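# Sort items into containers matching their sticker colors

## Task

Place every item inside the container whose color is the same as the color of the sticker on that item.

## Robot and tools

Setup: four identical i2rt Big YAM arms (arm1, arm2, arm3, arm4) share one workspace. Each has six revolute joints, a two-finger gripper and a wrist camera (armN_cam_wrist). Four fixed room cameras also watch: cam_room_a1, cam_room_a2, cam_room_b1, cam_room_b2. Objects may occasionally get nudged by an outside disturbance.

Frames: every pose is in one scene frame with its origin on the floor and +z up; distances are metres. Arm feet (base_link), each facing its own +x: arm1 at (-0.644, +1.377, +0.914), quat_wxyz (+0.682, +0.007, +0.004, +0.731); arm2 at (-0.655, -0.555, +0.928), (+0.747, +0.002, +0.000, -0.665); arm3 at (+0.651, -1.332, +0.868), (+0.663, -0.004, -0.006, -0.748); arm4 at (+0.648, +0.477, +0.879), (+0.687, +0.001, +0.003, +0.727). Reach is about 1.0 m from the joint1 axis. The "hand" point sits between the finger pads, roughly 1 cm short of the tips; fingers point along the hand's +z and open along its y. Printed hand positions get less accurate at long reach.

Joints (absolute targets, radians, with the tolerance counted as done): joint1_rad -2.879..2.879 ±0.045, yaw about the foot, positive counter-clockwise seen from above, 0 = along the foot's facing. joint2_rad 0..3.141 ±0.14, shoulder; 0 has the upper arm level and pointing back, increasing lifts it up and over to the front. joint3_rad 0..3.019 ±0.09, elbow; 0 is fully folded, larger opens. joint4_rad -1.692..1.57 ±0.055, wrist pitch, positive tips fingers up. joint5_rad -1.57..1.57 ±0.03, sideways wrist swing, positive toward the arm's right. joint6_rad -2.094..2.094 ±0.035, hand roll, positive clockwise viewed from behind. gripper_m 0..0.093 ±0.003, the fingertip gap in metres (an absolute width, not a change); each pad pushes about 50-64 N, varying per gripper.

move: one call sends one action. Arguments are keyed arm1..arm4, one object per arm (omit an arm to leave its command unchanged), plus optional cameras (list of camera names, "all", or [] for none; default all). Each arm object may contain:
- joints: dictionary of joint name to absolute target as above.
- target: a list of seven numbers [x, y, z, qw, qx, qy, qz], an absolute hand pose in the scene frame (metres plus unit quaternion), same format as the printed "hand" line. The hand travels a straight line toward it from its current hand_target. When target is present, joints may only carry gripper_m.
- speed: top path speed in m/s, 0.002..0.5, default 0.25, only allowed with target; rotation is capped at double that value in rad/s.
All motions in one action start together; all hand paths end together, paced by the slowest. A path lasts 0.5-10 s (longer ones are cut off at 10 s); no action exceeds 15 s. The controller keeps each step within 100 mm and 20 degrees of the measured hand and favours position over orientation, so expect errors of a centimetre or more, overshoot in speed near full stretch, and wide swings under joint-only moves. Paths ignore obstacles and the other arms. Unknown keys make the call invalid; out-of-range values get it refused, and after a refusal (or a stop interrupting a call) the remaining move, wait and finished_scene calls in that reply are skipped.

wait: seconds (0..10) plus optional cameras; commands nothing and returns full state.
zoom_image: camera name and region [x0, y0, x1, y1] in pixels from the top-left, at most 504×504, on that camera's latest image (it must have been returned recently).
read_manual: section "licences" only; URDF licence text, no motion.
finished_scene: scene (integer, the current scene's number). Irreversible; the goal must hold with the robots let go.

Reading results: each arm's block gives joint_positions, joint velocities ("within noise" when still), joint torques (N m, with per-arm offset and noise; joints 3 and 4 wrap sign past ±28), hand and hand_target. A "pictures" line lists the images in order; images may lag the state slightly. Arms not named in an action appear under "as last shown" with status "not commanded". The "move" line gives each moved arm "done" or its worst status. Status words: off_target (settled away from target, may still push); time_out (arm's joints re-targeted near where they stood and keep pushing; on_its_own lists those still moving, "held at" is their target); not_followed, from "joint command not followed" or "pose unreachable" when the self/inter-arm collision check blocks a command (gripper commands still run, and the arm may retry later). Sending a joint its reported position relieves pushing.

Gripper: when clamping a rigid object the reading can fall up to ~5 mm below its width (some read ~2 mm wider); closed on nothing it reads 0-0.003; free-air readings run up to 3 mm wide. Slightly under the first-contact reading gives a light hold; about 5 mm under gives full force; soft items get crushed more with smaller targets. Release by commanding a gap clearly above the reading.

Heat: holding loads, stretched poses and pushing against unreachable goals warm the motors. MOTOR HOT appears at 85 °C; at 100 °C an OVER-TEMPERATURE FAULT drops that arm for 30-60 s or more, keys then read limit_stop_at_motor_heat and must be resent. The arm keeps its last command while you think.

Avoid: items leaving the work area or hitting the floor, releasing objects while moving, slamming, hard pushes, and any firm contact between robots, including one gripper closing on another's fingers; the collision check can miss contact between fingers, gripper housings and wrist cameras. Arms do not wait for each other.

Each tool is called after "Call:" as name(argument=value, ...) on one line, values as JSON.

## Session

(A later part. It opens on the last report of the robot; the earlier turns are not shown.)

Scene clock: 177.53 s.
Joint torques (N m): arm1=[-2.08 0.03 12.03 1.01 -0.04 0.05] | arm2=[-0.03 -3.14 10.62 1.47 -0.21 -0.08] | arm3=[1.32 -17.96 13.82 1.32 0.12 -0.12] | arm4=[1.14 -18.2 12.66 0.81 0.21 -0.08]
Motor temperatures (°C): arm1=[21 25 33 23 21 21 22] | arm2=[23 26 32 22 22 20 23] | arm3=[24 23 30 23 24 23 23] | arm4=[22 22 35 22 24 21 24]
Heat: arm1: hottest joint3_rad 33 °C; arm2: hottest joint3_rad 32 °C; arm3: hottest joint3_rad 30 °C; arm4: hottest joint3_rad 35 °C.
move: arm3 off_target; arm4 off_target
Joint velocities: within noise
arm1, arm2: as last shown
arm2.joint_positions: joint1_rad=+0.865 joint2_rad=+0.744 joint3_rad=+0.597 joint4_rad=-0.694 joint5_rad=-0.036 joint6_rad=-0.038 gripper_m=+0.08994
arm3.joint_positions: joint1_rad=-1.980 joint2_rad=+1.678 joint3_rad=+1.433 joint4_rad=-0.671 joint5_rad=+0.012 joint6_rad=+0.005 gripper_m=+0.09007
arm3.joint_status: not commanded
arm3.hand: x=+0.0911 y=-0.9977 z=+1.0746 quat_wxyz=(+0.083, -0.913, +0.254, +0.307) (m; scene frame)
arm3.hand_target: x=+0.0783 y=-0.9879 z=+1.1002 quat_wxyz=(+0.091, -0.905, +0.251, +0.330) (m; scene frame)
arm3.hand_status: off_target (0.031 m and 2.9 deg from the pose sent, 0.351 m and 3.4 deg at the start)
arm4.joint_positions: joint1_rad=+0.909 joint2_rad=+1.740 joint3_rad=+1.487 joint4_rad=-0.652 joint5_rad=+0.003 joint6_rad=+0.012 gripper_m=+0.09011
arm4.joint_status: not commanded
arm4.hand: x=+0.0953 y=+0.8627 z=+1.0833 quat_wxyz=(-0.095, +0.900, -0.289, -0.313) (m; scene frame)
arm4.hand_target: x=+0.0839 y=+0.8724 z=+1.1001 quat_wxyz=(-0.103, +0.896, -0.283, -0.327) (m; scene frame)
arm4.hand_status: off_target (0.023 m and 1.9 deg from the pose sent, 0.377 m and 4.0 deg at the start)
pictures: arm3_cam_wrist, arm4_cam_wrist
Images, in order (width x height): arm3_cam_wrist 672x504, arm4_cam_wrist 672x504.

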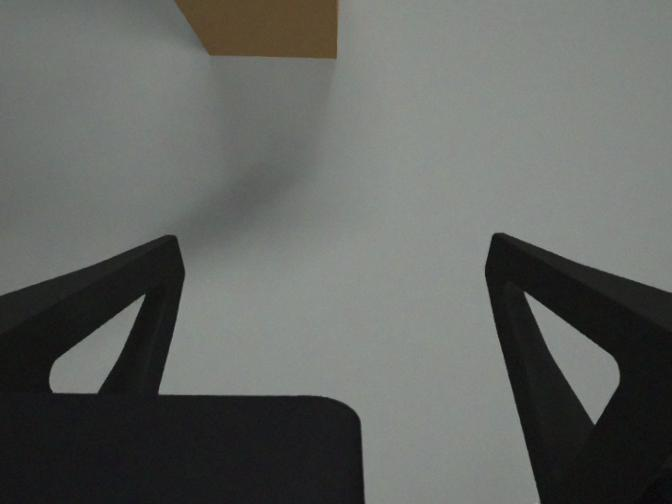

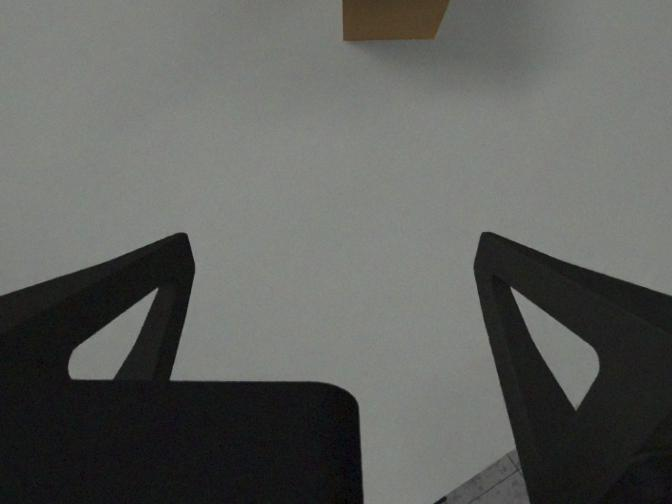

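Call:
move(arm3={"target":[-0.030,-0.957,1.112,0.0844,-0.9085,0.2319,0.3307],"speed":0.12}, arm4={"target":[-0.014,0.970,1.105,0.106,-0.8948,0.2912,0.3257],"speed":0.12}, cameras=["arm3_cam_wrist","arm4_cam_wrist"])

Scene clock: 188.20 s.
Joint torques (N m): arm1=[-2.32 0.73 12.1 0.98 -0.07 0.01] | arm2=[-0.03 -3.31 10.63 1.47 -0.22 -0.08] | arm3=[2.43 -22.24 14.35 0.91 -0.02 -0.11] | arm4=[0.56 -23.65 13.31 0.73 -0.04 -0.09]
Motor temperatures (°C): arm1=[21 25 33 23 21 21 22] | arm2=[23 26 33 22 22 20 23] | arm3=[24 24 31 23 24 23 23] | arm4=[22 22 38 22 24 21 24]
Heat: arm1: hottest joint3_rad 33 °C; arm2: hottest joint3_rad 33 °C; arm3: hottest joint3_rad 31 °C; arm4: hottest joint3_rad 38 °C.
move: arm3 off_target; arm4 off_target
Joint velocities: within noise
arm1, arm2: as last shown
arm3.joint_positions: joint1_rad=-1.960 joint2_rad=+1.958 joint3_rad=+1.875 joint4_rad=-0.818 joint5_rad=+0.012 joint6_rad=+0.004 gripper_m=+0.09007
arm3.joint_status: not commanded
arm3.hand: x=-0.0124 y=-0.9549 z=+1.0929 quat_wxyz=(+0.082, -0.914, +0.244, +0.315) (m; scene frame)
arm3.hand_target: x=-0.0288 y=-0.9578 z=+1.1120 quat_wxyz=(+0.085, -0.910, +0.232, +0.332) (m; scene frame)
arm3.hand_status: off_target (0.026 m and 2.3 deg from the pose sent, 0.133 m and 3.8 deg at the start)
arm4.joint_positions: joint1_rad=+0.883 joint2_rad=+2.117 joint3_rad=+2.092 joint4_rad=-0.865 joint5_rad=+0.002 joint6_rad=+0.004 gripper_m=+0.09011
arm4.joint_status: not commanded
arm4.hand: x=-0.0069 y=+0.9588 z=+1.0987 quat_wxyz=(-0.102, +0.895, -0.296, -0.319) (m; scene frame)
arm4.hand_target: x=-0.0132 y=+0.9695 z=+1.1048 quat_wxyz=(-0.106, +0.893, -0.291, -0.326) (m; scene frame)
arm4.hand_status: off_target (0.015 m and 1.0 deg from the pose sent, 0.155 m and 2.0 deg at the start)
pictures: arm3_cam_wrist, arm4_cam_wrist
Images, in order (width x height): arm3_cam_wrist 672x504, arm4_cam_wrist 672x504.

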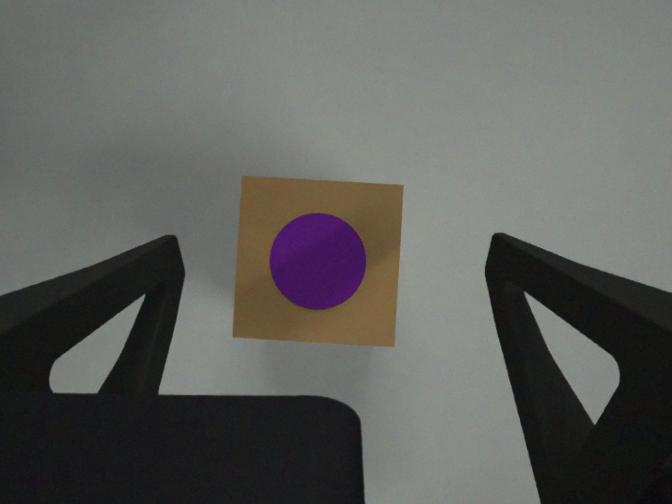

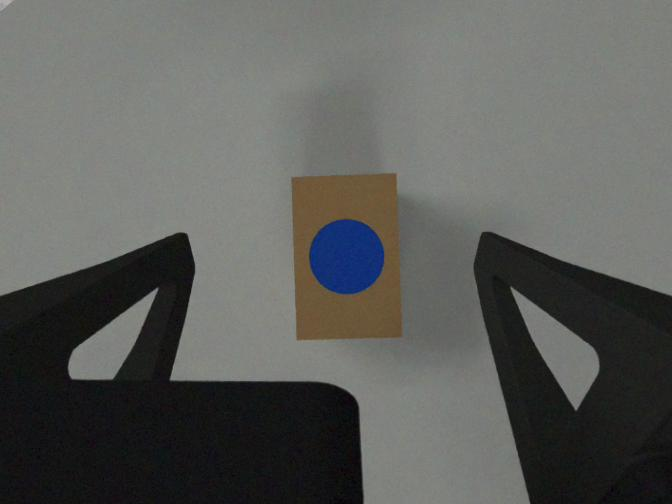

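Call:
move(arm3={"target":[-0.018,-0.958,1.035,0.0844,-0.9085,0.2319,0.3307],"speed":0.08}, arm4={"target":[-0.009,0.964,1.035,0.106,-0.8948,0.2912,0.3257],"speed":0.08}, cameras=["arm3_cam_wrist","arm4_cam_wrist"])

Call:
move(arm3={"target":[-0.018,-0.958,1.012,0.0844,-0.9085,0.2319,0.3307],"speed":0.06}, arm4={"target":[-0.009,0.964,1.012,0.106,-0.8948,0.2912,0.3257],"speed":0.06}, cameras=["arm3_cam_wrist","arm4_cam_wrist"])

Scene clock: 196.97 s.
Joint torques (N m): arm1=[-2.43 -0.03 12.04 0.94 -0.07 -0.01] | arm2=[0.09 -3.31 10.63 1.51 -0.22 -0.08] | arm3=[1.79 -22.3 8.96 1.96 -0.08 -0.12] | arm4=[0.56 -23.12 9.48 1.58 0.01 -0.05]
Motor temperatures (°C): arm1=[21 25 33 23 21 21 22] | arm2=[23 26 33 22 22 20 23] | arm3=[24 25 32 23 24 23 23] | arm4=[22 24 39 22 24 21 24]
Heat: arm1: hottest joint3_rad 33 °C; arm2: hottest joint3_rad 33 °C; arm3: hottest joint3_rad 32 °C; arm4: hottest joint3_rad 39 °C.
move: arm3 off_target; arm4 off_target
Joint velocities: within noise
arm1, arm2: as last shown
arm3.joint_positions: joint1_rad=-1.960 joint2_rad=+1.963 joint3_rad=+1.743 joint4_rad=-0.641 joint5_rad=+0.008 joint6_rad=-0.003 gripper_m=+0.09007
arm3.joint_status: not commanded
arm3.hand: x=-0.0137 y=-0.9555 z=+1.0458 quat_wxyz=(+0.086, -0.908, +0.239, +0.333) (m; scene frame)
arm3.hand_target: x=-0.0178 y=-0.9581 z=+1.0349 quat_wxyz=(+0.085, -0.911, +0.233, +0.331) (m; scene frame)
arm3.hand_status: off_target (0.012 m and 0.8 deg from the pose sent, 0.058 m and 2.3 deg at the start)
arm4.joint_positions: joint1_rad=+0.883 joint2_rad=+2.117 joint3_rad=+1.957 joint4_rad=-0.710 joint5_rad=+0.002 joint6_rad=+0.004 gripper_m=+0.09011
arm4.joint_status: not commanded
arm4.hand: x=-0.0063 y=+0.9581 z=+1.0506 quat_wxyz=(-0.105, +0.892, -0.294, -0.328) (m; scene frame)
arm4.hand_target: x=-0.0085 y=+0.9637 z=+1.0350 quat_wxyz=(-0.106, +0.894, -0.291, -0.325) (m; scene frame)
arm4.hand_status: off_target (0.017 m and 0.6 deg from the pose sent, 0.064 m and 1.0 deg at the start)
pictures: arm3_cam_wrist, arm4_cam_wrist
Images, in order (width x height): arm3_cam_wrist 672x504, arm4_cam_wrist 672x504.

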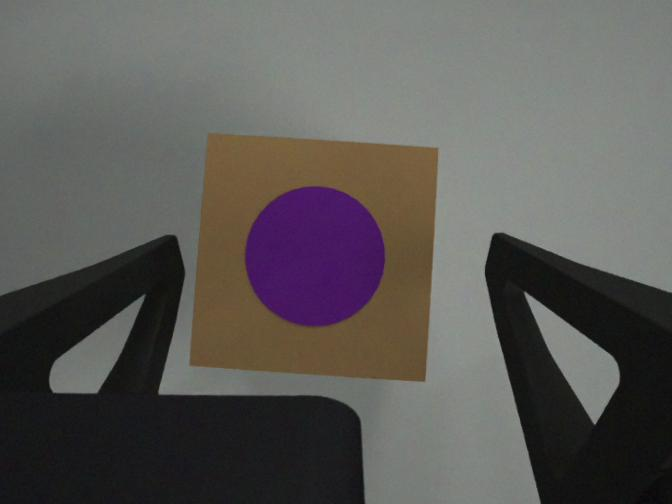

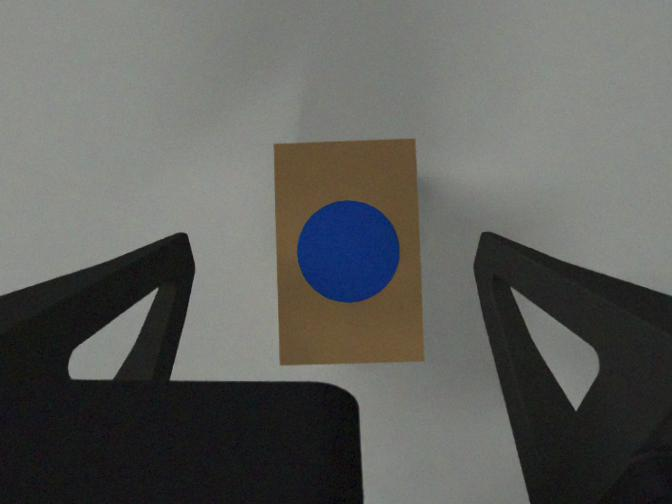

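Scene clock: 197.97 s.
Joint torques (N m): arm1=[-2.02 0.26 12.1 1.06 -0.03 0.06] | arm2=[0.03 -3.31 10.63 1.5 -0.21 -0.07] | arm3=[1.85 -22.3 8.83 1.92 -0.08 -0.13] | arm4=[0.85 -23 9.14 1.65 0 -0.07]
Motor temperatures (°C): arm1=[21 25 33 23 21 21 22] | arm2=[23 26 33 22 22 20 23] | arm3=[24 25 32 23 24 23 23] | arm4=[22 24 39 22 24 21 24]
Heat: arm1: hottest joint3_rad 33 °C; arm2: hottest joint3_rad 33 °C; arm3: hottest joint3_rad 32 °C; arm4: hottest joint3_rad 39 °C.
move: arm3 off_target; arm4 off_target
Joint velocities: within noise
arm1, arm2: as last shown
arm3.joint_positions: joint1_rad=-1.960 joint2_rad=+1.980 joint3_rad=+1.708 joint4_rad=-0.588 joint5_rad=+0.007 joint6_rad=-0.004 gripper_m=+0.09007
arm3.joint_status: not commanded
arm3.hand: x=-0.0144 y=-0.9556 z=+1.0229 quat_wxyz=(+0.085, -0.908, +0.238, +0.333) (m; scene frame)
arm3.hand_target: x=-0.0178 y=-0.9582 z=+1.0120 quat_wxyz=(+0.084, -0.911, +0.232, +0.331) (m; scene frame)
arm3.hand_status: off_target (0.012 m and 0.7 deg from the pose sent, 0.034 m and 0.8 deg at the start)
arm4.joint_positions: joint1_rad=+0.883 joint2_rad=+2.125 joint3_rad=+1.921 joint4_rad=-0.659 joint5_rad=+0.002 joint6_rad=+0.004 gripper_m=+0.09011
arm4.joint_status: not commanded
arm4.hand: x=-0.0069 y=+0.9584 z=+1.0328 quat_wxyz=(-0.106, +0.890, -0.294, -0.331) (m; scene frame)
arm4.hand_target: x=-0.0082 y=+0.9635 z=+1.0121 quat_wxyz=(-0.106, +0.894, -0.291, -0.325) (m; scene frame)
arm4.hand_status: off_target (0.022 m and 0.8 deg from the pose sent, 0.039 m and 0.6 deg at the start)
pictures: arm3_cam_wrist, arm4_cam_wrist
Images, in order (width x height): arm3_cam_wrist 672x504, arm4_cam_wrist 672x504.

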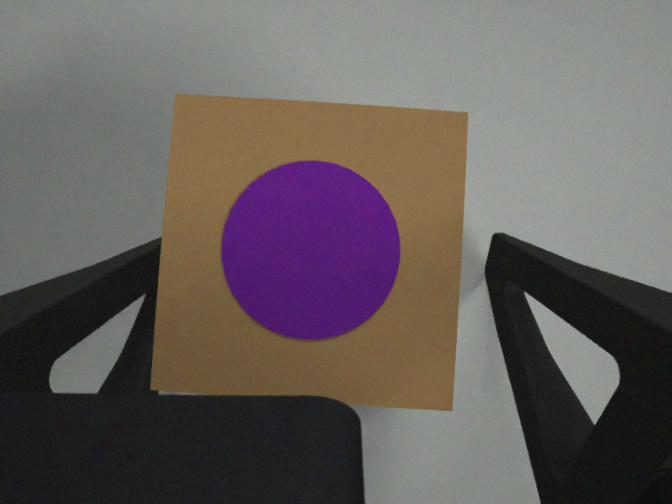

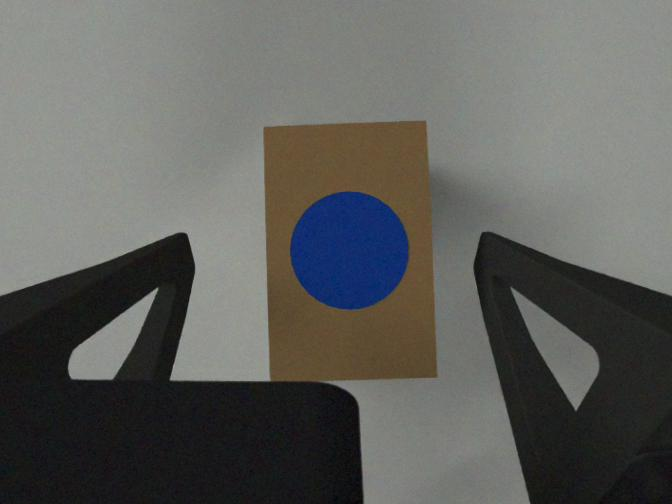

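Call:
move(arm3={"target":[-0.018,-0.958,1.004,0.0844,-0.9085,0.2319,0.3307],"speed":0.05}, arm4={"target":[-0.009,0.964,0.988,0.106,-0.8948,0.2912,0.3257],"speed":0.05}, cameras=["arm3_cam_wrist","arm4_cam_wrist"])

Scene clock: 205.07 s.
Joint torques (N m): arm1=[-2.61 0.09 12.07 1.01 -0.03 0.01] | arm2=[-0.03 -3.25 10.63 1.48 -0.21 -0.08] | arm3=[1.79 -21.66 8.39 1.91 -0.06 -0.12] | arm4=[1.14 -23 8.95 1.76 -0.01 -0.08]
Motor temperatures (°C): arm1=[21 25 33 23 21 21 22] | arm2=[23 26 33 22 22 20 23] | arm3=[24 25 31 23 24 23 23] | arm4=[22 25 39 22 24 21 24]
Heat: arm1: hottest joint3_rad 33 °C; arm2: hottest joint3_rad 33 °C; arm3: hottest joint3_rad 31 °C; arm4: hottest joint3_rad 39 °C.
move: arm3 off_target; arm4 off_target
Joint velocities: within noise
arm1, arm2: as last shown
arm3.joint_positions: joint1_rad=-1.960 joint2_rad=+1.980 joint3_rad=+1.701 joint4_rad=-0.570 joint5_rad=+0.007 joint6_rad=-0.004 gripper_m=+0.09007
arm3.joint_status: not commanded
arm3.hand: x=-0.0157 y=-0.9549 z=+1.0223 quat_wxyz=(+0.087, -0.906, +0.238, +0.338) (m; scene frame)
arm3.hand_target: x=-0.0176 y=-0.9583 z=+1.0041 quat_wxyz=(+0.085, -0.911, +0.232, +0.331) (m; scene frame)
arm3.hand_status: off_target (0.019 m and 1.1 deg from the pose sent, 0.019 m and 0.7 deg at the start)
arm4.joint_positions: joint1_rad=+0.883 joint2_rad=+2.138 joint3_rad=+1.888 joint4_rad=-0.605 joint5_rad=+0.002 joint6_rad=+0.002 gripper_m=+0.09010
arm4.joint_status: not commanded
arm4.hand: x=-0.0079 y=+0.9591 z=+1.0140 quat_wxyz=(-0.107, +0.889, -0.293, -0.334) (m; scene frame)
arm4.hand_target: x=-0.0081 y=+0.9634 z=+0.9884 quat_wxyz=(-0.106, +0.894, -0.291, -0.325) (m; scene frame)
arm4.hand_status: off_target (0.026 m and 1.2 deg from the pose sent, 0.045 m and 0.8 deg at the start)
pictures: arm3_cam_wrist, arm4_cam_wrist
Images, in order (width x height): arm3_cam_wrist 672x504, arm4_cam_wrist 672x504.

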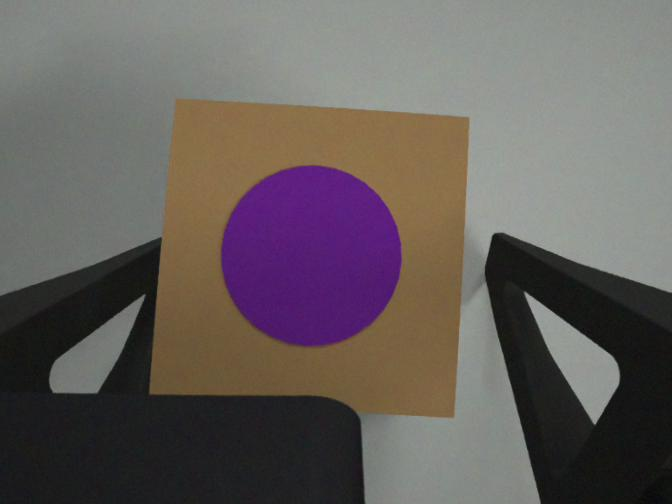

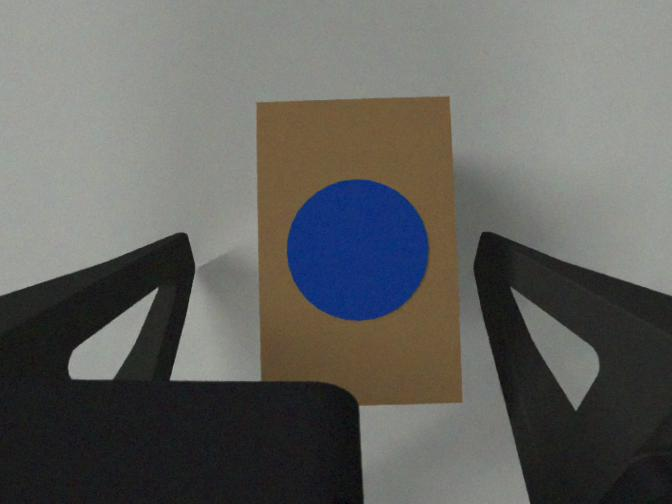

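Call:
move(arm3={"target":[-0.0157,-0.955,1.020,0.087,-0.906,0.238,0.338],"speed":0.05}, arm4={"joints":{"gripper_m":0.03}}, cameras=["arm4_cam_wrist"])

Call:
move(arm3={"joints":{"gripper_m":0.035}}, cameras=["arm3_cam_wrist"])

Scene clock: 210.03 s.
Joint torques (N m): arm1=[-2.73 0.32 12.04 1.2 -0.04 0.01] | arm2=[-0.03 -3.25 10.62 1.5 -0.21 -0.08] | arm3=[1.49 -23.47 8.95 1.47 0.06 -0.04] | arm4=[0.5 -22.65 8.95 1.51 -0.01 -0.04]
Motor temperatures (°C): arm1=[21 25 33 23 21 21 22] | arm2=[23 26 33 22 22 20 23] | arm3=[24 26 31 23 24 23 23] | arm4=[22 24 38 22 24 21 24]
Heat: arm1: hottest joint3_rad 33 °C; arm2: hottest joint3_rad 33 °C; arm3: hottest joint3_rad 31 °C; arm4: hottest joint3_rad 38 °C.
move: arm3 done; arm4 off_target
Joint velocities: within noise
arm1, arm2: as last shown
arm3.joint_positions: joint1_rad=-1.960 joint2_rad=+1.980 joint3_rad=+1.701 joint4_rad=-0.570 joint5_rad=+0.007 joint6_rad=-0.004 gripper_m=+0.09007
arm3.joint_status: not commanded
arm3.hand: x=-0.0157 y=-0.9549 z=+1.0223 quat_wxyz=(+0.087, -0.906, +0.238, +0.338) (m; scene frame)
arm3.hand_target: x=-0.0157 y=-0.9551 z=+1.0200 quat_wxyz=(+0.087, -0.906, +0.238, +0.338) (m; scene frame)
arm3.hand_status: done (0.002 m and 0.1 deg from the pose sent, 0.002 m and 0.1 deg at the start)
arm4.joint_positions: joint1_rad=+0.882 joint2_rad=+2.138 joint3_rad=+1.888 joint4_rad=-0.605 joint5_rad=+0.002 joint6_rad=+0.002 gripper_m=+0.04422
arm4.joint_status: gripper_m off_target (ended at +0.04425, target +0.03000)
arm4.hand: x=-0.0075 y=+0.9597 z=+1.0137 quat_wxyz=(-0.107, +0.889, -0.293, -0.334) (m; scene frame)
arm4.hand_target: x=-0.0082 y=+0.9632 z=+0.9884 quat_wxyz=(-0.106, +0.894, -0.291, -0.325) (m; scene frame)
arm4.hand_status: not commanded
pictures: arm4_cam_wrist
Images, in order (width x height): arm4_cam_wrist 672x504.

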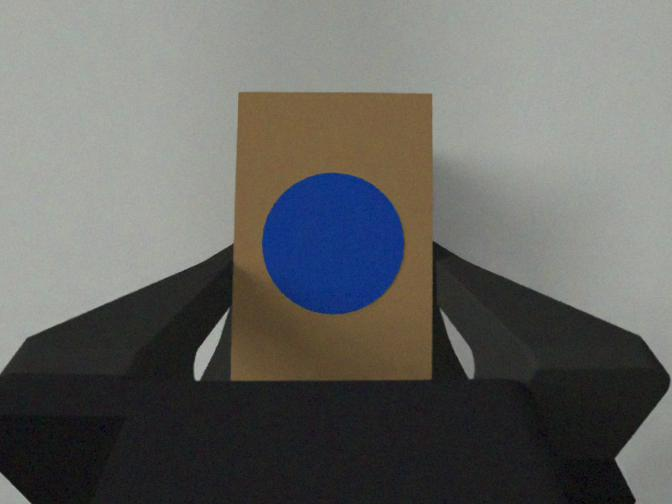

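Scene clock: 210.63 s.
Joint torques (N m): arm1=[-2.26 0.56 11.96 1.03 -0.02 0.02] | arm2=[0.09 -3.31 10.62 1.47 -0.22 -0.08] | arm3=[1.49 -23.53 8.95 1.47 0.1 -0.04] | arm4=[1.08 -22.65 8.98 1.73 -0.03 -0.05]
Motor temperatures (°C): arm1=[21 25 33 23 21 21 22] | arm2=[23 26 33 22 22 20 23] | arm3=[24 26 31 23 24 23 23] | arm4=[22 24 38 22 24 21 25]
Heat: arm1: hottest joint3_rad 33 °C; arm2: hottest joint3_rad 33 °C; arm3: hottest joint3_rad 31 °C; arm4: hottest joint3_rad 38 °C.
move: arm3 off_target
Joint velocities: within noise
arm1, arm2, arm4: as last shown
arm3.joint_positions: joint1_rad=-1.960 joint2_rad=+1.980 joint3_rad=+1.701 joint4_rad=-0.570 joint5_rad=+0.006 joint6_rad=-0.004 gripper_m=+0.05296
arm3.joint_status: gripper_m off_target (ended at +0.05298, target +0.03500)
arm3.hand: x=-0.0158 y=-0.9550 z=+1.0223 quat_wxyz=(+0.086, -0.906, +0.237, +0.339) (m; scene frame)
arm3.hand_target: x=-0.0157 y=-0.9551 z=+1.0200 quat_wxyz=(+0.087, -0.906, +0.238, +0.338) (m; scene frame)
arm3.hand_status: not commanded
pictures: arm3_cam_wrist
Images, in order (width x height): arm3_cam_wrist 672x504.

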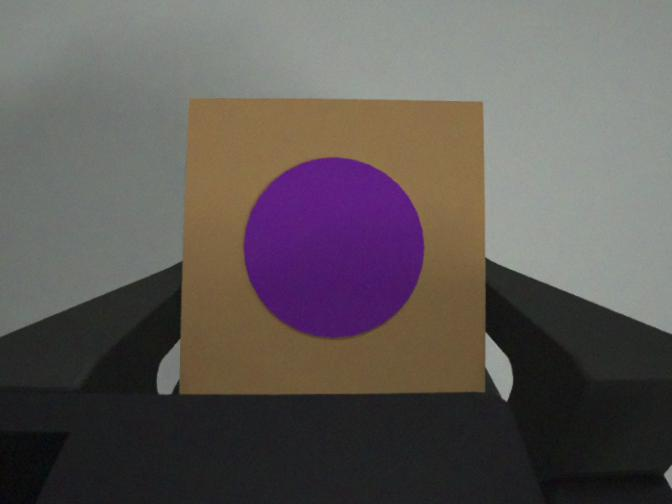

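Call:
move(arm3={"target":[0.005,-0.968,1.12,0.087,-0.906,0.238,0.338],"speed":0.12}, arm4={"target":[0.015,0.945,1.12,0.107,-0.890,0.293,0.333],"speed":0.12}, cameras=["arm3_cam_wrist","arm4_cam_wrist"])

Call:
move(arm3={"target":[0.375,-1.17,1.12,0.087,-0.906,0.238,0.338],"speed":0.25}, arm4={"target":[0.39,0.66,1.12,0.107,-0.890,0.293,0.333],"speed":0.25}, cameras=["arm3_cam_wrist","arm4_cam_wrist"])

Call:
move(arm3={"joints":{"joint2_rad":0.73,"joint3_rad":0.80,"joint4_rad":-0.97,"joint5_rad":0,"joint6_rad":0}}, arm4={"joints":{"joint2_rad":0.73,"joint3_rad":0.80,"joint4_rad":-0.97,"joint5_rad":0,"joint6_rad":0}}, cameras=[])

Scene clock: 219.83 s.
Joint torques (N m): arm1=[-2.43 1.08 12.11 1.14 -0.03 0.07] | arm2=[-0.09 -3.25 10.62 1.48 -0.21 -0.08] | arm3=[1.79 -24.29 14.37 0.99 0.11 -0.01] | arm4=[0.97 -25.7 13.01 0.76 0.03 0.03]
Motor temperatures (°C): arm1=[21 25 34 23 21 21 22] | arm2=[23 26 33 22 22 20 23] | arm3=[24 26 31 23 24 23 24] | arm4=[22 25 38 22 24 21 25]
Heat: arm1: hottest joint3_rad 34 °C; arm2: hottest joint3_rad 33 °C; arm3: hottest joint3_rad 31 °C; arm4: hottest joint3_rad 38 °C.
move: arm3 off_target; arm4 off_target
Joint velocities: within noise
arm1.joint_positions: joint1_rad=-2.241 joint2_rad=+0.726 joint3_rad=+0.618 joint4_rad=-0.735 joint5_rad=-0.008 joint6_rad=-0.001 gripper_m=+0.08996
arm1.joint_status: not commanded
arm1.hand: x=-0.3704 y=+1.1923 z=+1.1171 quat_wxyz=(-0.334, -0.275, -0.896, +0.103) (m; scene frame)
arm1.hand_target: x=-0.3720 y=+1.1910 z=+1.1150 quat_wxyz=(-0.327, -0.279, -0.897, +0.101) (m; scene frame)
arm1.hand_status: not commanded
arm2.joint_positions: joint1_rad=+0.865 joint2_rad=+0.744 joint3_rad=+0.597 joint4_rad=-0.694 joint5_rad=-0.036 joint6_rad=-0.038 gripper_m=+0.08994
arm2.joint_status: not commanded
arm2.hand: x=-0.3771 y=-0.7349 z=+1.1256 quat_wxyz=(-0.345, -0.249, -0.900, +0.092) (m; scene frame)
arm2.hand_target: x=-0.3830 y=-0.7339 z=+1.1150 quat_wxyz=(-0.330, -0.247, -0.907, +0.090) (m; scene frame)
arm2.hand_status: not commanded
arm3.joint_positions: joint1_rad=-1.960 joint2_rad=+1.876 joint3_rad=+1.713 joint4_rad=-0.761 joint5_rad=+0.008 joint6_rad=-0.004 gripper_m=+0.05296
arm3.joint_status: not commanded
arm3.hand: x=+0.0183 y=-0.9731 z=+1.0747 quat_wxyz=(+0.078, -0.918, +0.240, +0.304) (m; scene frame)
arm3.hand_target: x=+0.0073 y=-0.9693 z=+1.1201 quat_wxyz=(+0.087, -0.906, +0.238, +0.339) (m; scene frame)
arm3.hand_status: off_target (0.048 m and 4.3 deg from the pose sent, 0.101 m and 0.1 deg at the start)
arm4.joint_positions: joint1_rad=+0.882 joint2_rad=+2.023 joint3_rad=+1.899 joint4_rad=-0.796 joint5_rad=+0.002 joint6_rad=+0.002 gripper_m=+0.04422
arm4.joint_status: not commanded
arm4.hand: x=+0.0231 y=+0.9377 z=+1.0791 quat_wxyz=(-0.098, +0.900, -0.297, -0.305) (m; scene frame)
arm4.hand_target: x=+0.0166 y=+0.9437 z=+1.1200 quat_wxyz=(-0.107, +0.890, -0.293, -0.333) (m; scene frame)
arm4.hand_status: off_target (0.042 m and 3.5 deg from the pose sent, 0.110 m and 0.2 deg at the start)
pictures: arm3_cam_wrist, arm4_cam_wrist
Images, in order (width x height): arm3_cam_wrist 672x504, arm4_cam_wrist 672x504.

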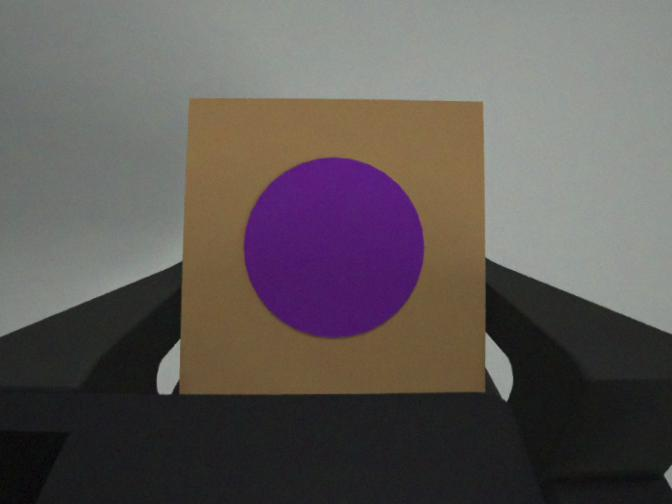

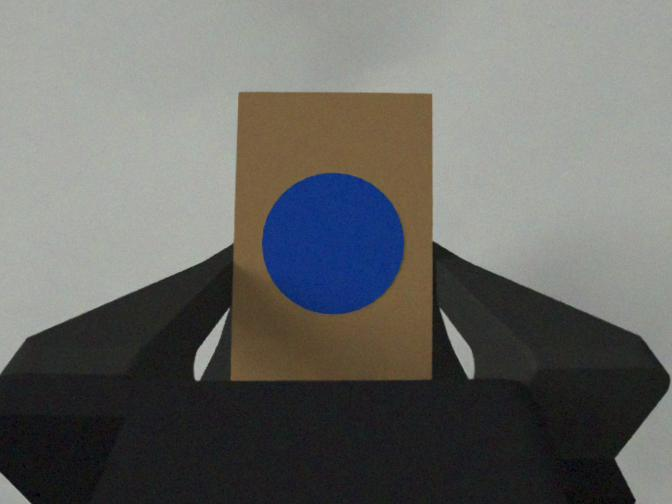

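Scene clock: 222.40 s.
Joint torques (N m): arm1=[-2.55 0.62 11.97 1.14 -0.02 0.03] | arm2=[-0.15 -3.31 10.59 1.48 -0.2 -0.08] | arm3=[0.62 -1.85 9.51 1.17 -0.09 -0.11] | arm4=[1.2 -2.14 9.8 0.66 0.24 0.19]
Motor temperatures (°C): arm1=[21 25 34 23 21 21 22] | arm2=[23 25 33 22 22 20 23] | arm3=[24 26 31 23 24 23 24] | arm4=[22 25 38 22 24 21 25]
Heat: arm1: hottest joint3_rad 34 °C; arm2: hottest joint3_rad 33 °C; arm3: hottest joint3_rad 31 °C; arm4: hottest joint3_rad 38 °C.
move: arm3 done; arm4 done
Joint velocities: within noise
arm1, arm2: as last shown
arm3.joint_positions: joint1_rad=-1.960 joint2_rad=+0.687 joint3_rad=+0.734 joint4_rad=-0.885 joint5_rad=+0.005 joint6_rad=-0.004 gripper_m=+0.05296
arm3.joint_status: not commanded
arm3.hand: x=+0.3736 y=-1.1717 z=+1.1233 quat_wxyz=(+0.087, -0.905, +0.237, +0.344) (m; scene frame)
arm3.hand_target: x=+0.3750 y=-1.1700 z=+1.1201 quat_wxyz=(+0.087, -0.906, +0.238, +0.338) (m; scene frame)
arm3.hand_status: done (0.004 m and 0.7 deg from the pose sent, 0.410 m and 4.3 deg at the start)
arm4.joint_positions: joint1_rad=+0.910 joint2_rad=+0.688 joint3_rad=+0.690 joint4_rad=-0.854 joint5_rad=+0.021 joint6_rad=+0.013 gripper_m=+0.04422
arm4.joint_status: not commanded
arm4.hand: x=+0.3911 y=+0.6613 z=+1.1189 quat_wxyz=(-0.110, +0.890, -0.289, -0.335) (m; scene frame)
arm4.hand_target: x=+0.3900 y=+0.6600 z=+1.1200 quat_wxyz=(-0.107, +0.890, -0.293, -0.333) (m; scene frame)
arm4.hand_status: done (0.002 m and 0.6 deg from the pose sent, 0.462 m and 3.5 deg at the start)
pictures: arm3_cam_wrist, arm4_cam_wrist
Images, in order (width x height): arm3_cam_wrist 672x504, arm4_cam_wrist 672x504.

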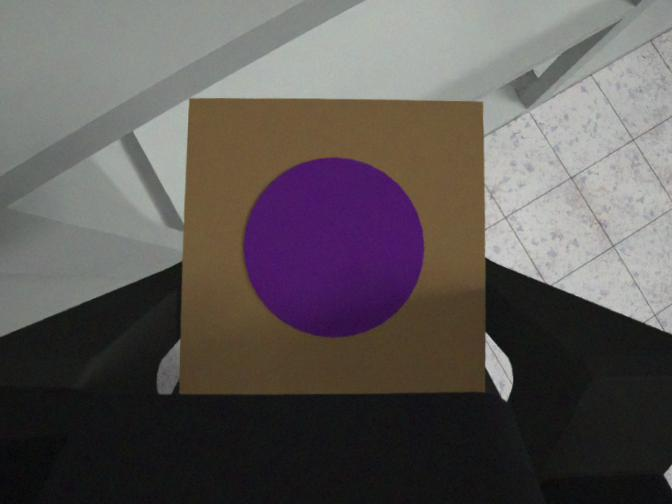

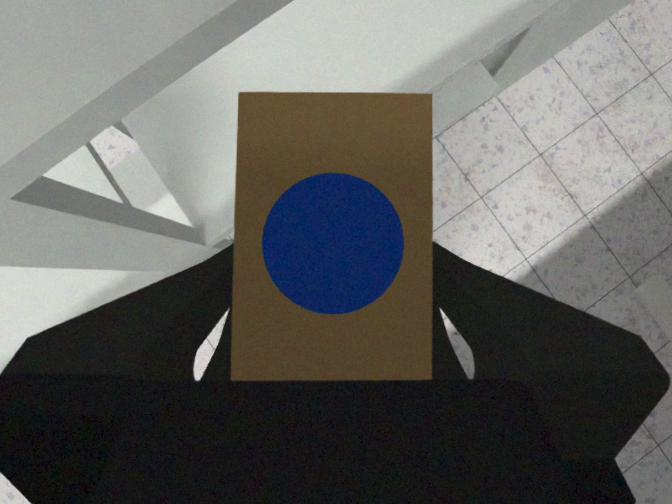

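Scene clock: 223.33 s.
Joint torques (N m): arm1=[-2.26 0.67 12 1.13 -0.03 0.04] | arm2=[0.03 -3.19 10.59 1.46 -0.21 -0.07] | arm3=[0.79 -2.96 14.8 0.94 -0.08 -0.01] | arm4=[1.14 -2.43 12.74 0.62 -0.06 -0.11]
Motor temperatures (°C): arm1=[21 25 34 23 21 21 22] | arm2=[23 25 33 22 22 20 23] | arm3=[24 26 31 23 24 23 24] | arm4=[22 25 38 22 24 21 25]
Heat: arm1: hottest joint3_rad 34 °C; arm2: hottest joint3_rad 33 °C; arm3: hottest joint3_rad 31 °C; arm4: hottest joint3_rad 38 °C.
move: arm3 done; arm4 done
Joint velocities: within noise
arm1, arm2: as last shown
arm3.joint_positions: joint1_rad=-1.960 joint2_rad=+0.732 joint3_rad=+0.737 joint4_rad=-0.965 joint5_rad=+0.002 joint6_rad=-0.004 gripper_m=+0.05296
arm3.joint_status: all done
arm3.hand: x=+0.3819 y=-1.1772 z=+1.0996 quat_wxyz=(+0.071, -0.924, +0.241, +0.288) (m; scene frame)
arm3.hand_target: x=+0.3739 y=-1.1698 z=+1.1326 quat_wxyz=(+0.078, -0.914, +0.244, +0.316) (m; scene frame)
arm3.hand_status: not commanded
arm4.joint_positions: joint1_rad=+0.910 joint2_rad=+0.729 joint3_rad=+0.750 joint4_rad=-0.961 joint5_rad=+0.004 joint6_rad=+0.011 gripper_m=+0.04422
arm4.joint_status: all done
arm4.hand: x=+0.3934 y=+0.6561 z=+1.1224 quat_wxyz=(-0.090, +0.905, -0.289, -0.298) (m; scene frame)
arm4.hand_target: x=+0.3858 y=+0.6579 z=+1.1477 quat_wxyz=(-0.095, +0.902, -0.279, -0.316) (m; scene frame)
arm4.hand_status: not commanded
pictures: none
No camera images: "cameras" was empty.

Call:
move(arm3={"joints":{"joint1_rad":0.0}}, arm4={"joints":{"joint1_rad":-0.5}}, cameras=[])

Call:
move(arm3={"joints":{"joint1_rad":1.80}}, arm4={"joints":{"joint1_rad":-1.887}}, cameras=["arm3_cam_wrist","arm4_cam_wrist"])

Scene clock: 240.53 s.
Joint torques (N m): arm1=[-2.26 0.26 12.12 1.09 -0.03 -0.01] | arm2=[0.03 -3.31 10.65 1.5 -0.22 -0.09] | arm3=[1.9 -2.49 14.83 0.98 0.08 0] | arm4=[0.32 -2.78 12.82 0.66 0.07 -0.02]
Motor temperatures (°C): arm1=[21 24 34 23 21 21 21] | arm2=[23 25 33 22 22 20 23] | arm3=[24 25 33 23 24 23 24] | arm4=[22 24 38 22 24 21 26]
Heat: arm1: hottest joint3_rad 34 °C; arm2: hottest joint3_rad 33 °C; arm3: hottest joint3_rad 33 °C; arm4: hottest joint3_rad 38 °C.
move: arm3 done; arm4 done
Joint velocities: within noise
arm1, arm2: as last shown
arm3.joint_positions: joint1_rad=-0.010 joint2_rad=+0.732 joint3_rad=+0.737 joint4_rad=-0.965 joint5_rad=-0.001 joint6_rad=-0.004 gripper_m=+0.05301
arm3.joint_status: all done
arm3.hand: x=+0.6103 y=-1.6341 z=+1.1062 quat_wxyz=(-0.204, -0.714, -0.629, +0.230) (m; scene frame)
arm3.hand_target: x=+0.6118 y=-1.6443 z=+1.1394 quat_wxyz=(-0.223, -0.705, -0.624, +0.250) (m; scene frame)
arm3.hand_status: not commanded
arm4.joint_positions: joint1_rad=-0.499 joint2_rad=+0.729 joint3_rad=+0.750 joint4_rad=-0.961 joint5_rad=+0.001 joint6_rad=+0.011 gripper_m=+0.04420
arm4.joint_status: all done
arm4.hand: x=+0.7828 y=+0.7594 z=+1.1202 quat_wxyz=(-0.258, +0.504, -0.807, -0.167) (m; scene frame)
arm4.hand_target: x=+0.7863 y=+0.7660 z=+1.1454 quat_wxyz=(-0.276, +0.505, -0.799, -0.176) (m; scene frame)
arm4.hand_status: not commanded
pictures: none
No camera images: "cameras" was empty.

Scene clock: 242.43 s.
Joint torques (N m): arm1=[-2.08 -0.26 12.03 1.1 0 0.05] | arm2=[-0.03 -3.25 10.61 1.47 -0.22 -0.08] | arm3=[2.02 -2.73 14.79 0.92 0.11 -0.02] | arm4=[0.73 -2.55 12.88 0.72 0.04 -0.05]
Motor temperatures (°C): arm1=[21 24 34 23 21 21 21] | arm2=[23 25 33 22 22 20 23] | arm3=[24 25 33 23 24 23 24] | arm4=[22 24 38 22 24 21 26]
Heat: arm1: hottest joint3_rad 34 °C; arm2: hottest joint3_rad 33 °C; arm3: hottest joint3_rad 33 °C; arm4: hottest joint3_rad 38 °C.
move: arm3 done; arm4 done
Joint velocities: within noise
arm1, arm2: as last shown
arm3.joint_positions: joint1_rad=+1.790 joint2_rad=+0.732 joint3_rad=+0.737 joint4_rad=-0.965 joint5_rad=-0.002 joint6_rad=-0.004 gripper_m=+0.05307
arm3.joint_status: all done
arm3.hand: x=+0.9576 y=-1.2981 z=+1.1019 quat_wxyz=(-0.300, +0.051, -0.952, -0.009) (m; scene frame)
arm3.hand_target: x=+0.9676 y=-1.2940 z=+1.1350 quat_wxyz=(-0.329, +0.053, -0.943, -0.011) (m; scene frame)
arm3.hand_status: not commanded
arm4.joint_positions: joint1_rad=-1.886 joint2_rad=+0.729 joint3_rad=+0.750 joint4_rad=-0.961 joint5_rad=+0.001 joint6_rad=+0.011 gripper_m=+0.04418
arm4.joint_status: all done
arm4.hand: x=+0.9499 y=+0.3979 z=+1.1206 quat_wxyz=(-0.306, -0.127, -0.943, +0.041) (m; scene frame)
arm4.hand_target: x=+0.9572 y=+0.3959 z=+1.1459 quat_wxyz=(-0.325, -0.122, -0.937, +0.044) (m; scene frame)
arm4.hand_status: not commanded
pictures: arm3_cam_wrist, arm4_cam_wrist
Images, in order (width x height): arm3_cam_wrist 672x504, arm4_cam_wrist 672x504.

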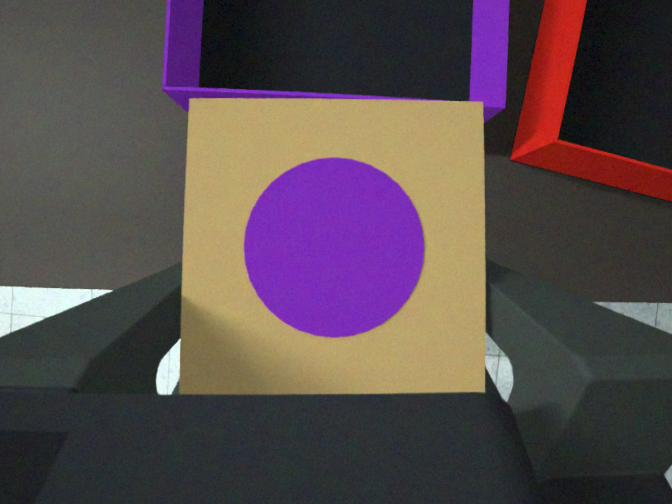

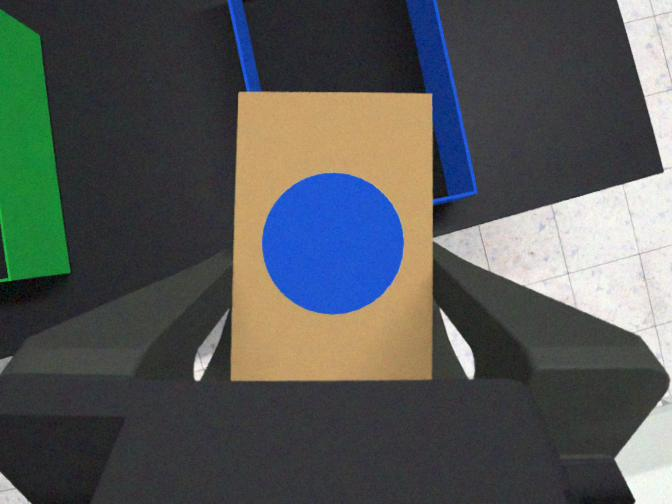

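Call:
move(arm3={"target":[1.238,-1.269,0.90,0.3251,-0.0503,0.9442,0.0173],"speed":0.25}, arm4={"target":[1.155,0.339,0.90,0.3227,0.1251,0.9372,-0.0431],"speed":0.25}, cameras=["arm3_cam_wrist","arm4_cam_wrist"])

Scene clock: 254.90 s.
Joint torques (N m): arm1=[-2.37 0.97 11.99 1.07 -0.02 0.05] | arm2=[-0.09 -3.25 10.61 1.51 -0.21 -0.08] | arm3=[1.2 -17.03 10.39 1.83 -0.07 0.02] | arm4=[0.15 -12.86 9.03 1.55 -0.03 -0.05]
Motor temperatures (°C): arm1=[20 24 34 23 21 21 21] | arm2=[23 25 33 22 22 20 23] | arm3=[24 25 34 23 24 23 24] | arm4=[22 24 39 22 24 21 26]
Heat: arm1: hottest joint3_rad 34 °C; arm2: hottest joint3_rad 33 °C; arm3: hottest joint3_rad 34 °C; arm4: hottest joint3_rad 39 °C.
move: arm3 off_target; arm4 off_target
Joint velocities: within noise
arm1, arm2: as last shown
arm2.hand: x=-0.3771 y=-0.7349 z=+1.1256 quat_wxyz=(-0.345, -0.248, -0.900, +0.092) (m; scene frame)
arm3.joint_positions: joint1_rad=+1.790 joint2_rad=+1.768 joint3_rad=+0.960 joint4_rad=-0.166 joint5_rad=-0.011 joint6_rad=-0.003 gripper_m=+0.05307
arm3.joint_status: not commanded
arm3.hand: x=+1.2127 y=-1.2743 z=+0.8763 quat_wxyz=(-0.293, +0.052, -0.954, -0.013) (m; scene frame)
arm3.hand_target: x=+1.2364 y=-1.2691 z=+0.9008 quat_wxyz=(-0.325, +0.050, -0.944, -0.018) (m; scene frame)
arm3.hand_status: off_target (0.035 m and 3.9 deg from the pose sent, 0.347 m and 3.1 deg at the start)
arm4.joint_positions: joint1_rad=-1.887 joint2_rad=+1.643 joint3_rad=+0.761 joint4_rad=-0.077 joint5_rad=-0.001 joint6_rad=+0.011 gripper_m=+0.04418
arm4.joint_status: not commanded
arm4.hand: x=+1.1320 y=+0.3484 z=+0.8843 quat_wxyz=(-0.297, -0.128, -0.946, +0.039) (m; scene frame)
arm4.hand_target: x=+1.1537 y=+0.3392 z=+0.9009 quat_wxyz=(-0.323, -0.125, -0.937, +0.043) (m; scene frame)
arm4.hand_status: off_target (0.029 m and 3.2 deg from the pose sent, 0.307 m and 2.1 deg at the start)
pictures: arm3_cam_wrist, arm4_cam_wrist
Images, in order (width x height): arm3_cam_wrist 672x504, arm4_cam_wrist 672x504.

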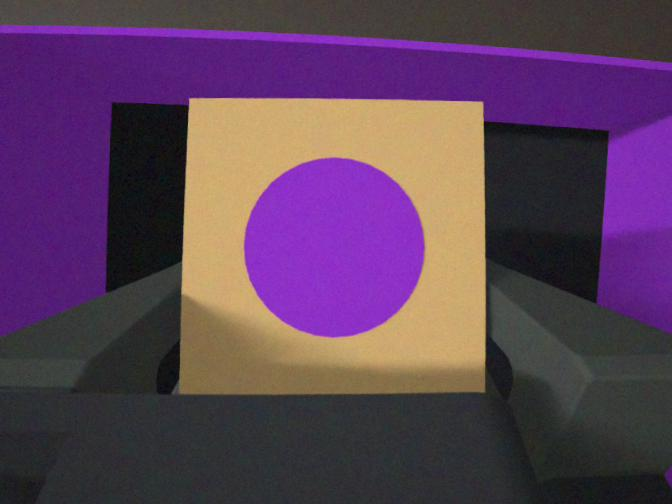

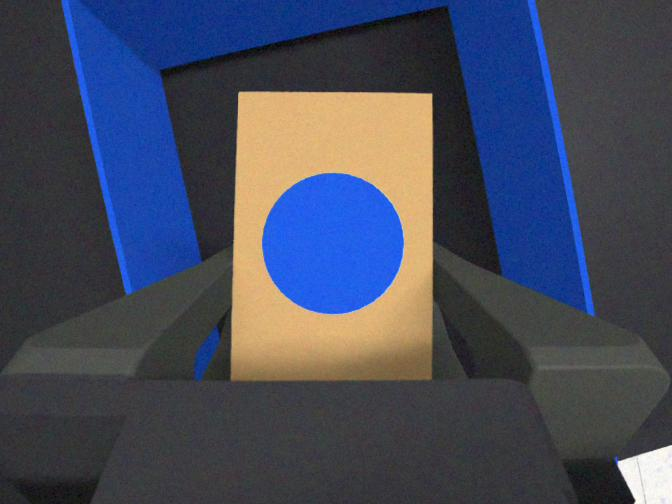

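Call:
move(arm3={"target":[1.238,-1.269,0.80,0.3251,-0.0503,0.9442,0.0173],"speed":0.15}, arm4={"target":[1.160,0.338,0.80,0.3227,0.1251,0.9372,-0.0431],"speed":0.15}, cameras=["arm3_cam_wrist","arm4_cam_wrist","cam_room_a1"])

Scene clock: 260.70 s.
Joint torques (N m): arm1=[-2.14 0.44 12.12 1.06 -0.07 0] | arm2=[-0.03 -3.25 10.63 1.47 -0.21 -0.09] | arm3=[1.55 -18.08 6.53 1.95 0.02 0.03] | arm4=[-0.09 -15.09 6.3 1.54 -0.03 -0.01]
Motor temperatures (°C): arm1=[20 24 34 23 21 21 21] | arm2=[23 25 33 22 22 20 23] | arm3=[24 25 34 23 24 23 24] | arm4=[22 24 38 22 24 21 26]
Heat: arm1: hottest joint3_rad 34 °C; arm2: hottest joint3_rad 33 °C; arm3: hottest joint3_rad 34 °C; arm4: hottest joint3_rad 38 °C.
move: arm3 off_target; arm4 off_target
Joint velocities: within noise
arm1, arm2: as last shown
arm3.joint_positions: joint1_rad=+1.790 joint2_rad=+1.984 joint3_rad=+0.960 joint4_rad=+0.085 joint5_rad=-0.012 joint6_rad=+0.000 gripper_m=+0.05307
arm3.joint_status: not commanded
arm3.hand: x=+1.2280 y=-1.2738 z=+0.7926 quat_wxyz=(-0.310, +0.051, -0.949, -0.014) (m; scene frame)
arm3.hand_target: x=+1.2377 y=-1.2689 z=+0.8002 quat_wxyz=(-0.325, +0.050, -0.944, -0.018) (m; scene frame)
arm3.hand_status: off_target (0.013 m and 1.8 deg from the pose sent, 0.081 m and 3.8 deg at the start)
arm4.joint_positions: joint1_rad=-1.887 joint2_rad=+1.916 joint3_rad=+0.761 joint4_rad=+0.209 joint5_rad=-0.001 joint6_rad=+0.011 gripper_m=+0.04418
arm4.joint_status: not commanded
arm4.hand: x=+1.1424 y=+0.3452 z=+0.7923 quat_wxyz=(-0.303, -0.128, -0.943, +0.040) (m; scene frame)
arm4.hand_target: x=+1.1592 y=+0.3381 z=+0.8004 quat_wxyz=(-0.322, -0.125, -0.937, +0.043) (m; scene frame)
arm4.hand_status: off_target (0.020 m and 2.4 deg from the pose sent, 0.089 m and 3.2 deg at the start)
pictures: arm3_cam_wrist, arm4_cam_wrist, cam_room_a1
Images, in order (width x height): arm3_cam_wrist 672x504, arm4_cam_wrist 672x504, cam_room_a1 672x504.

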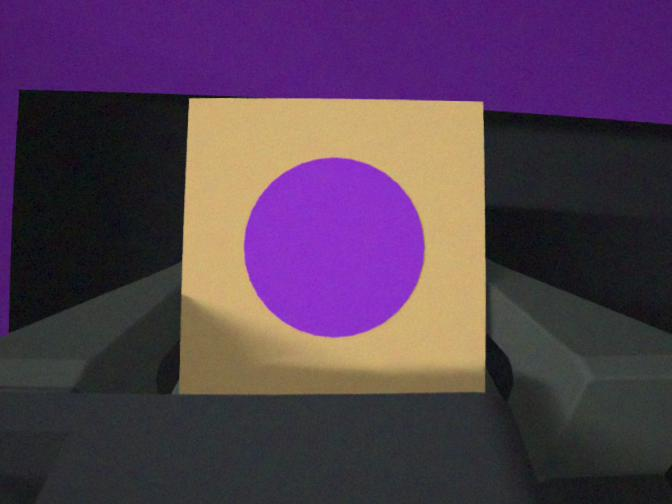

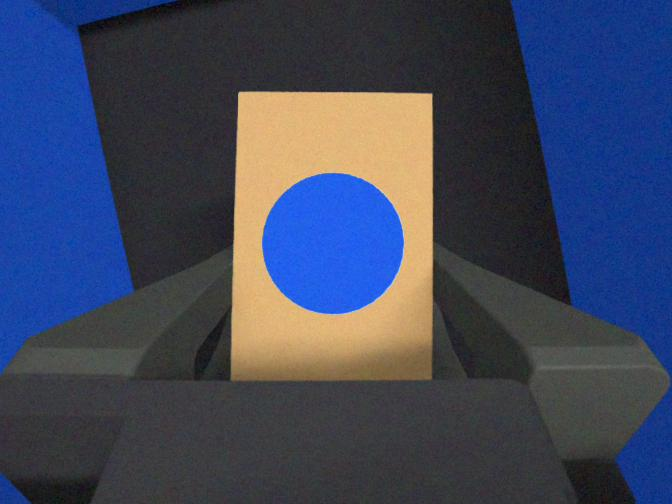

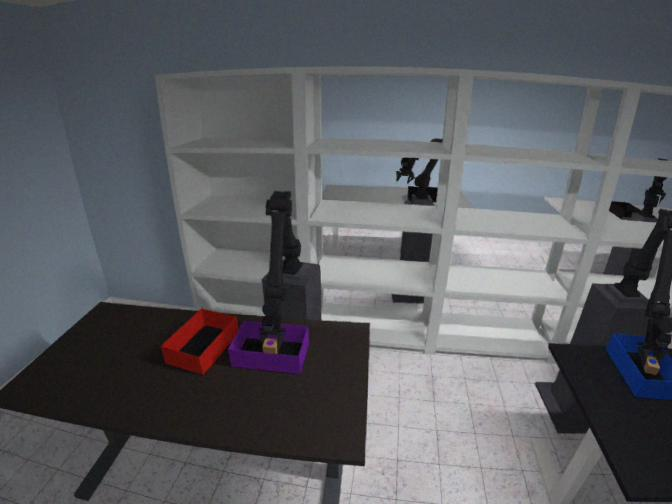

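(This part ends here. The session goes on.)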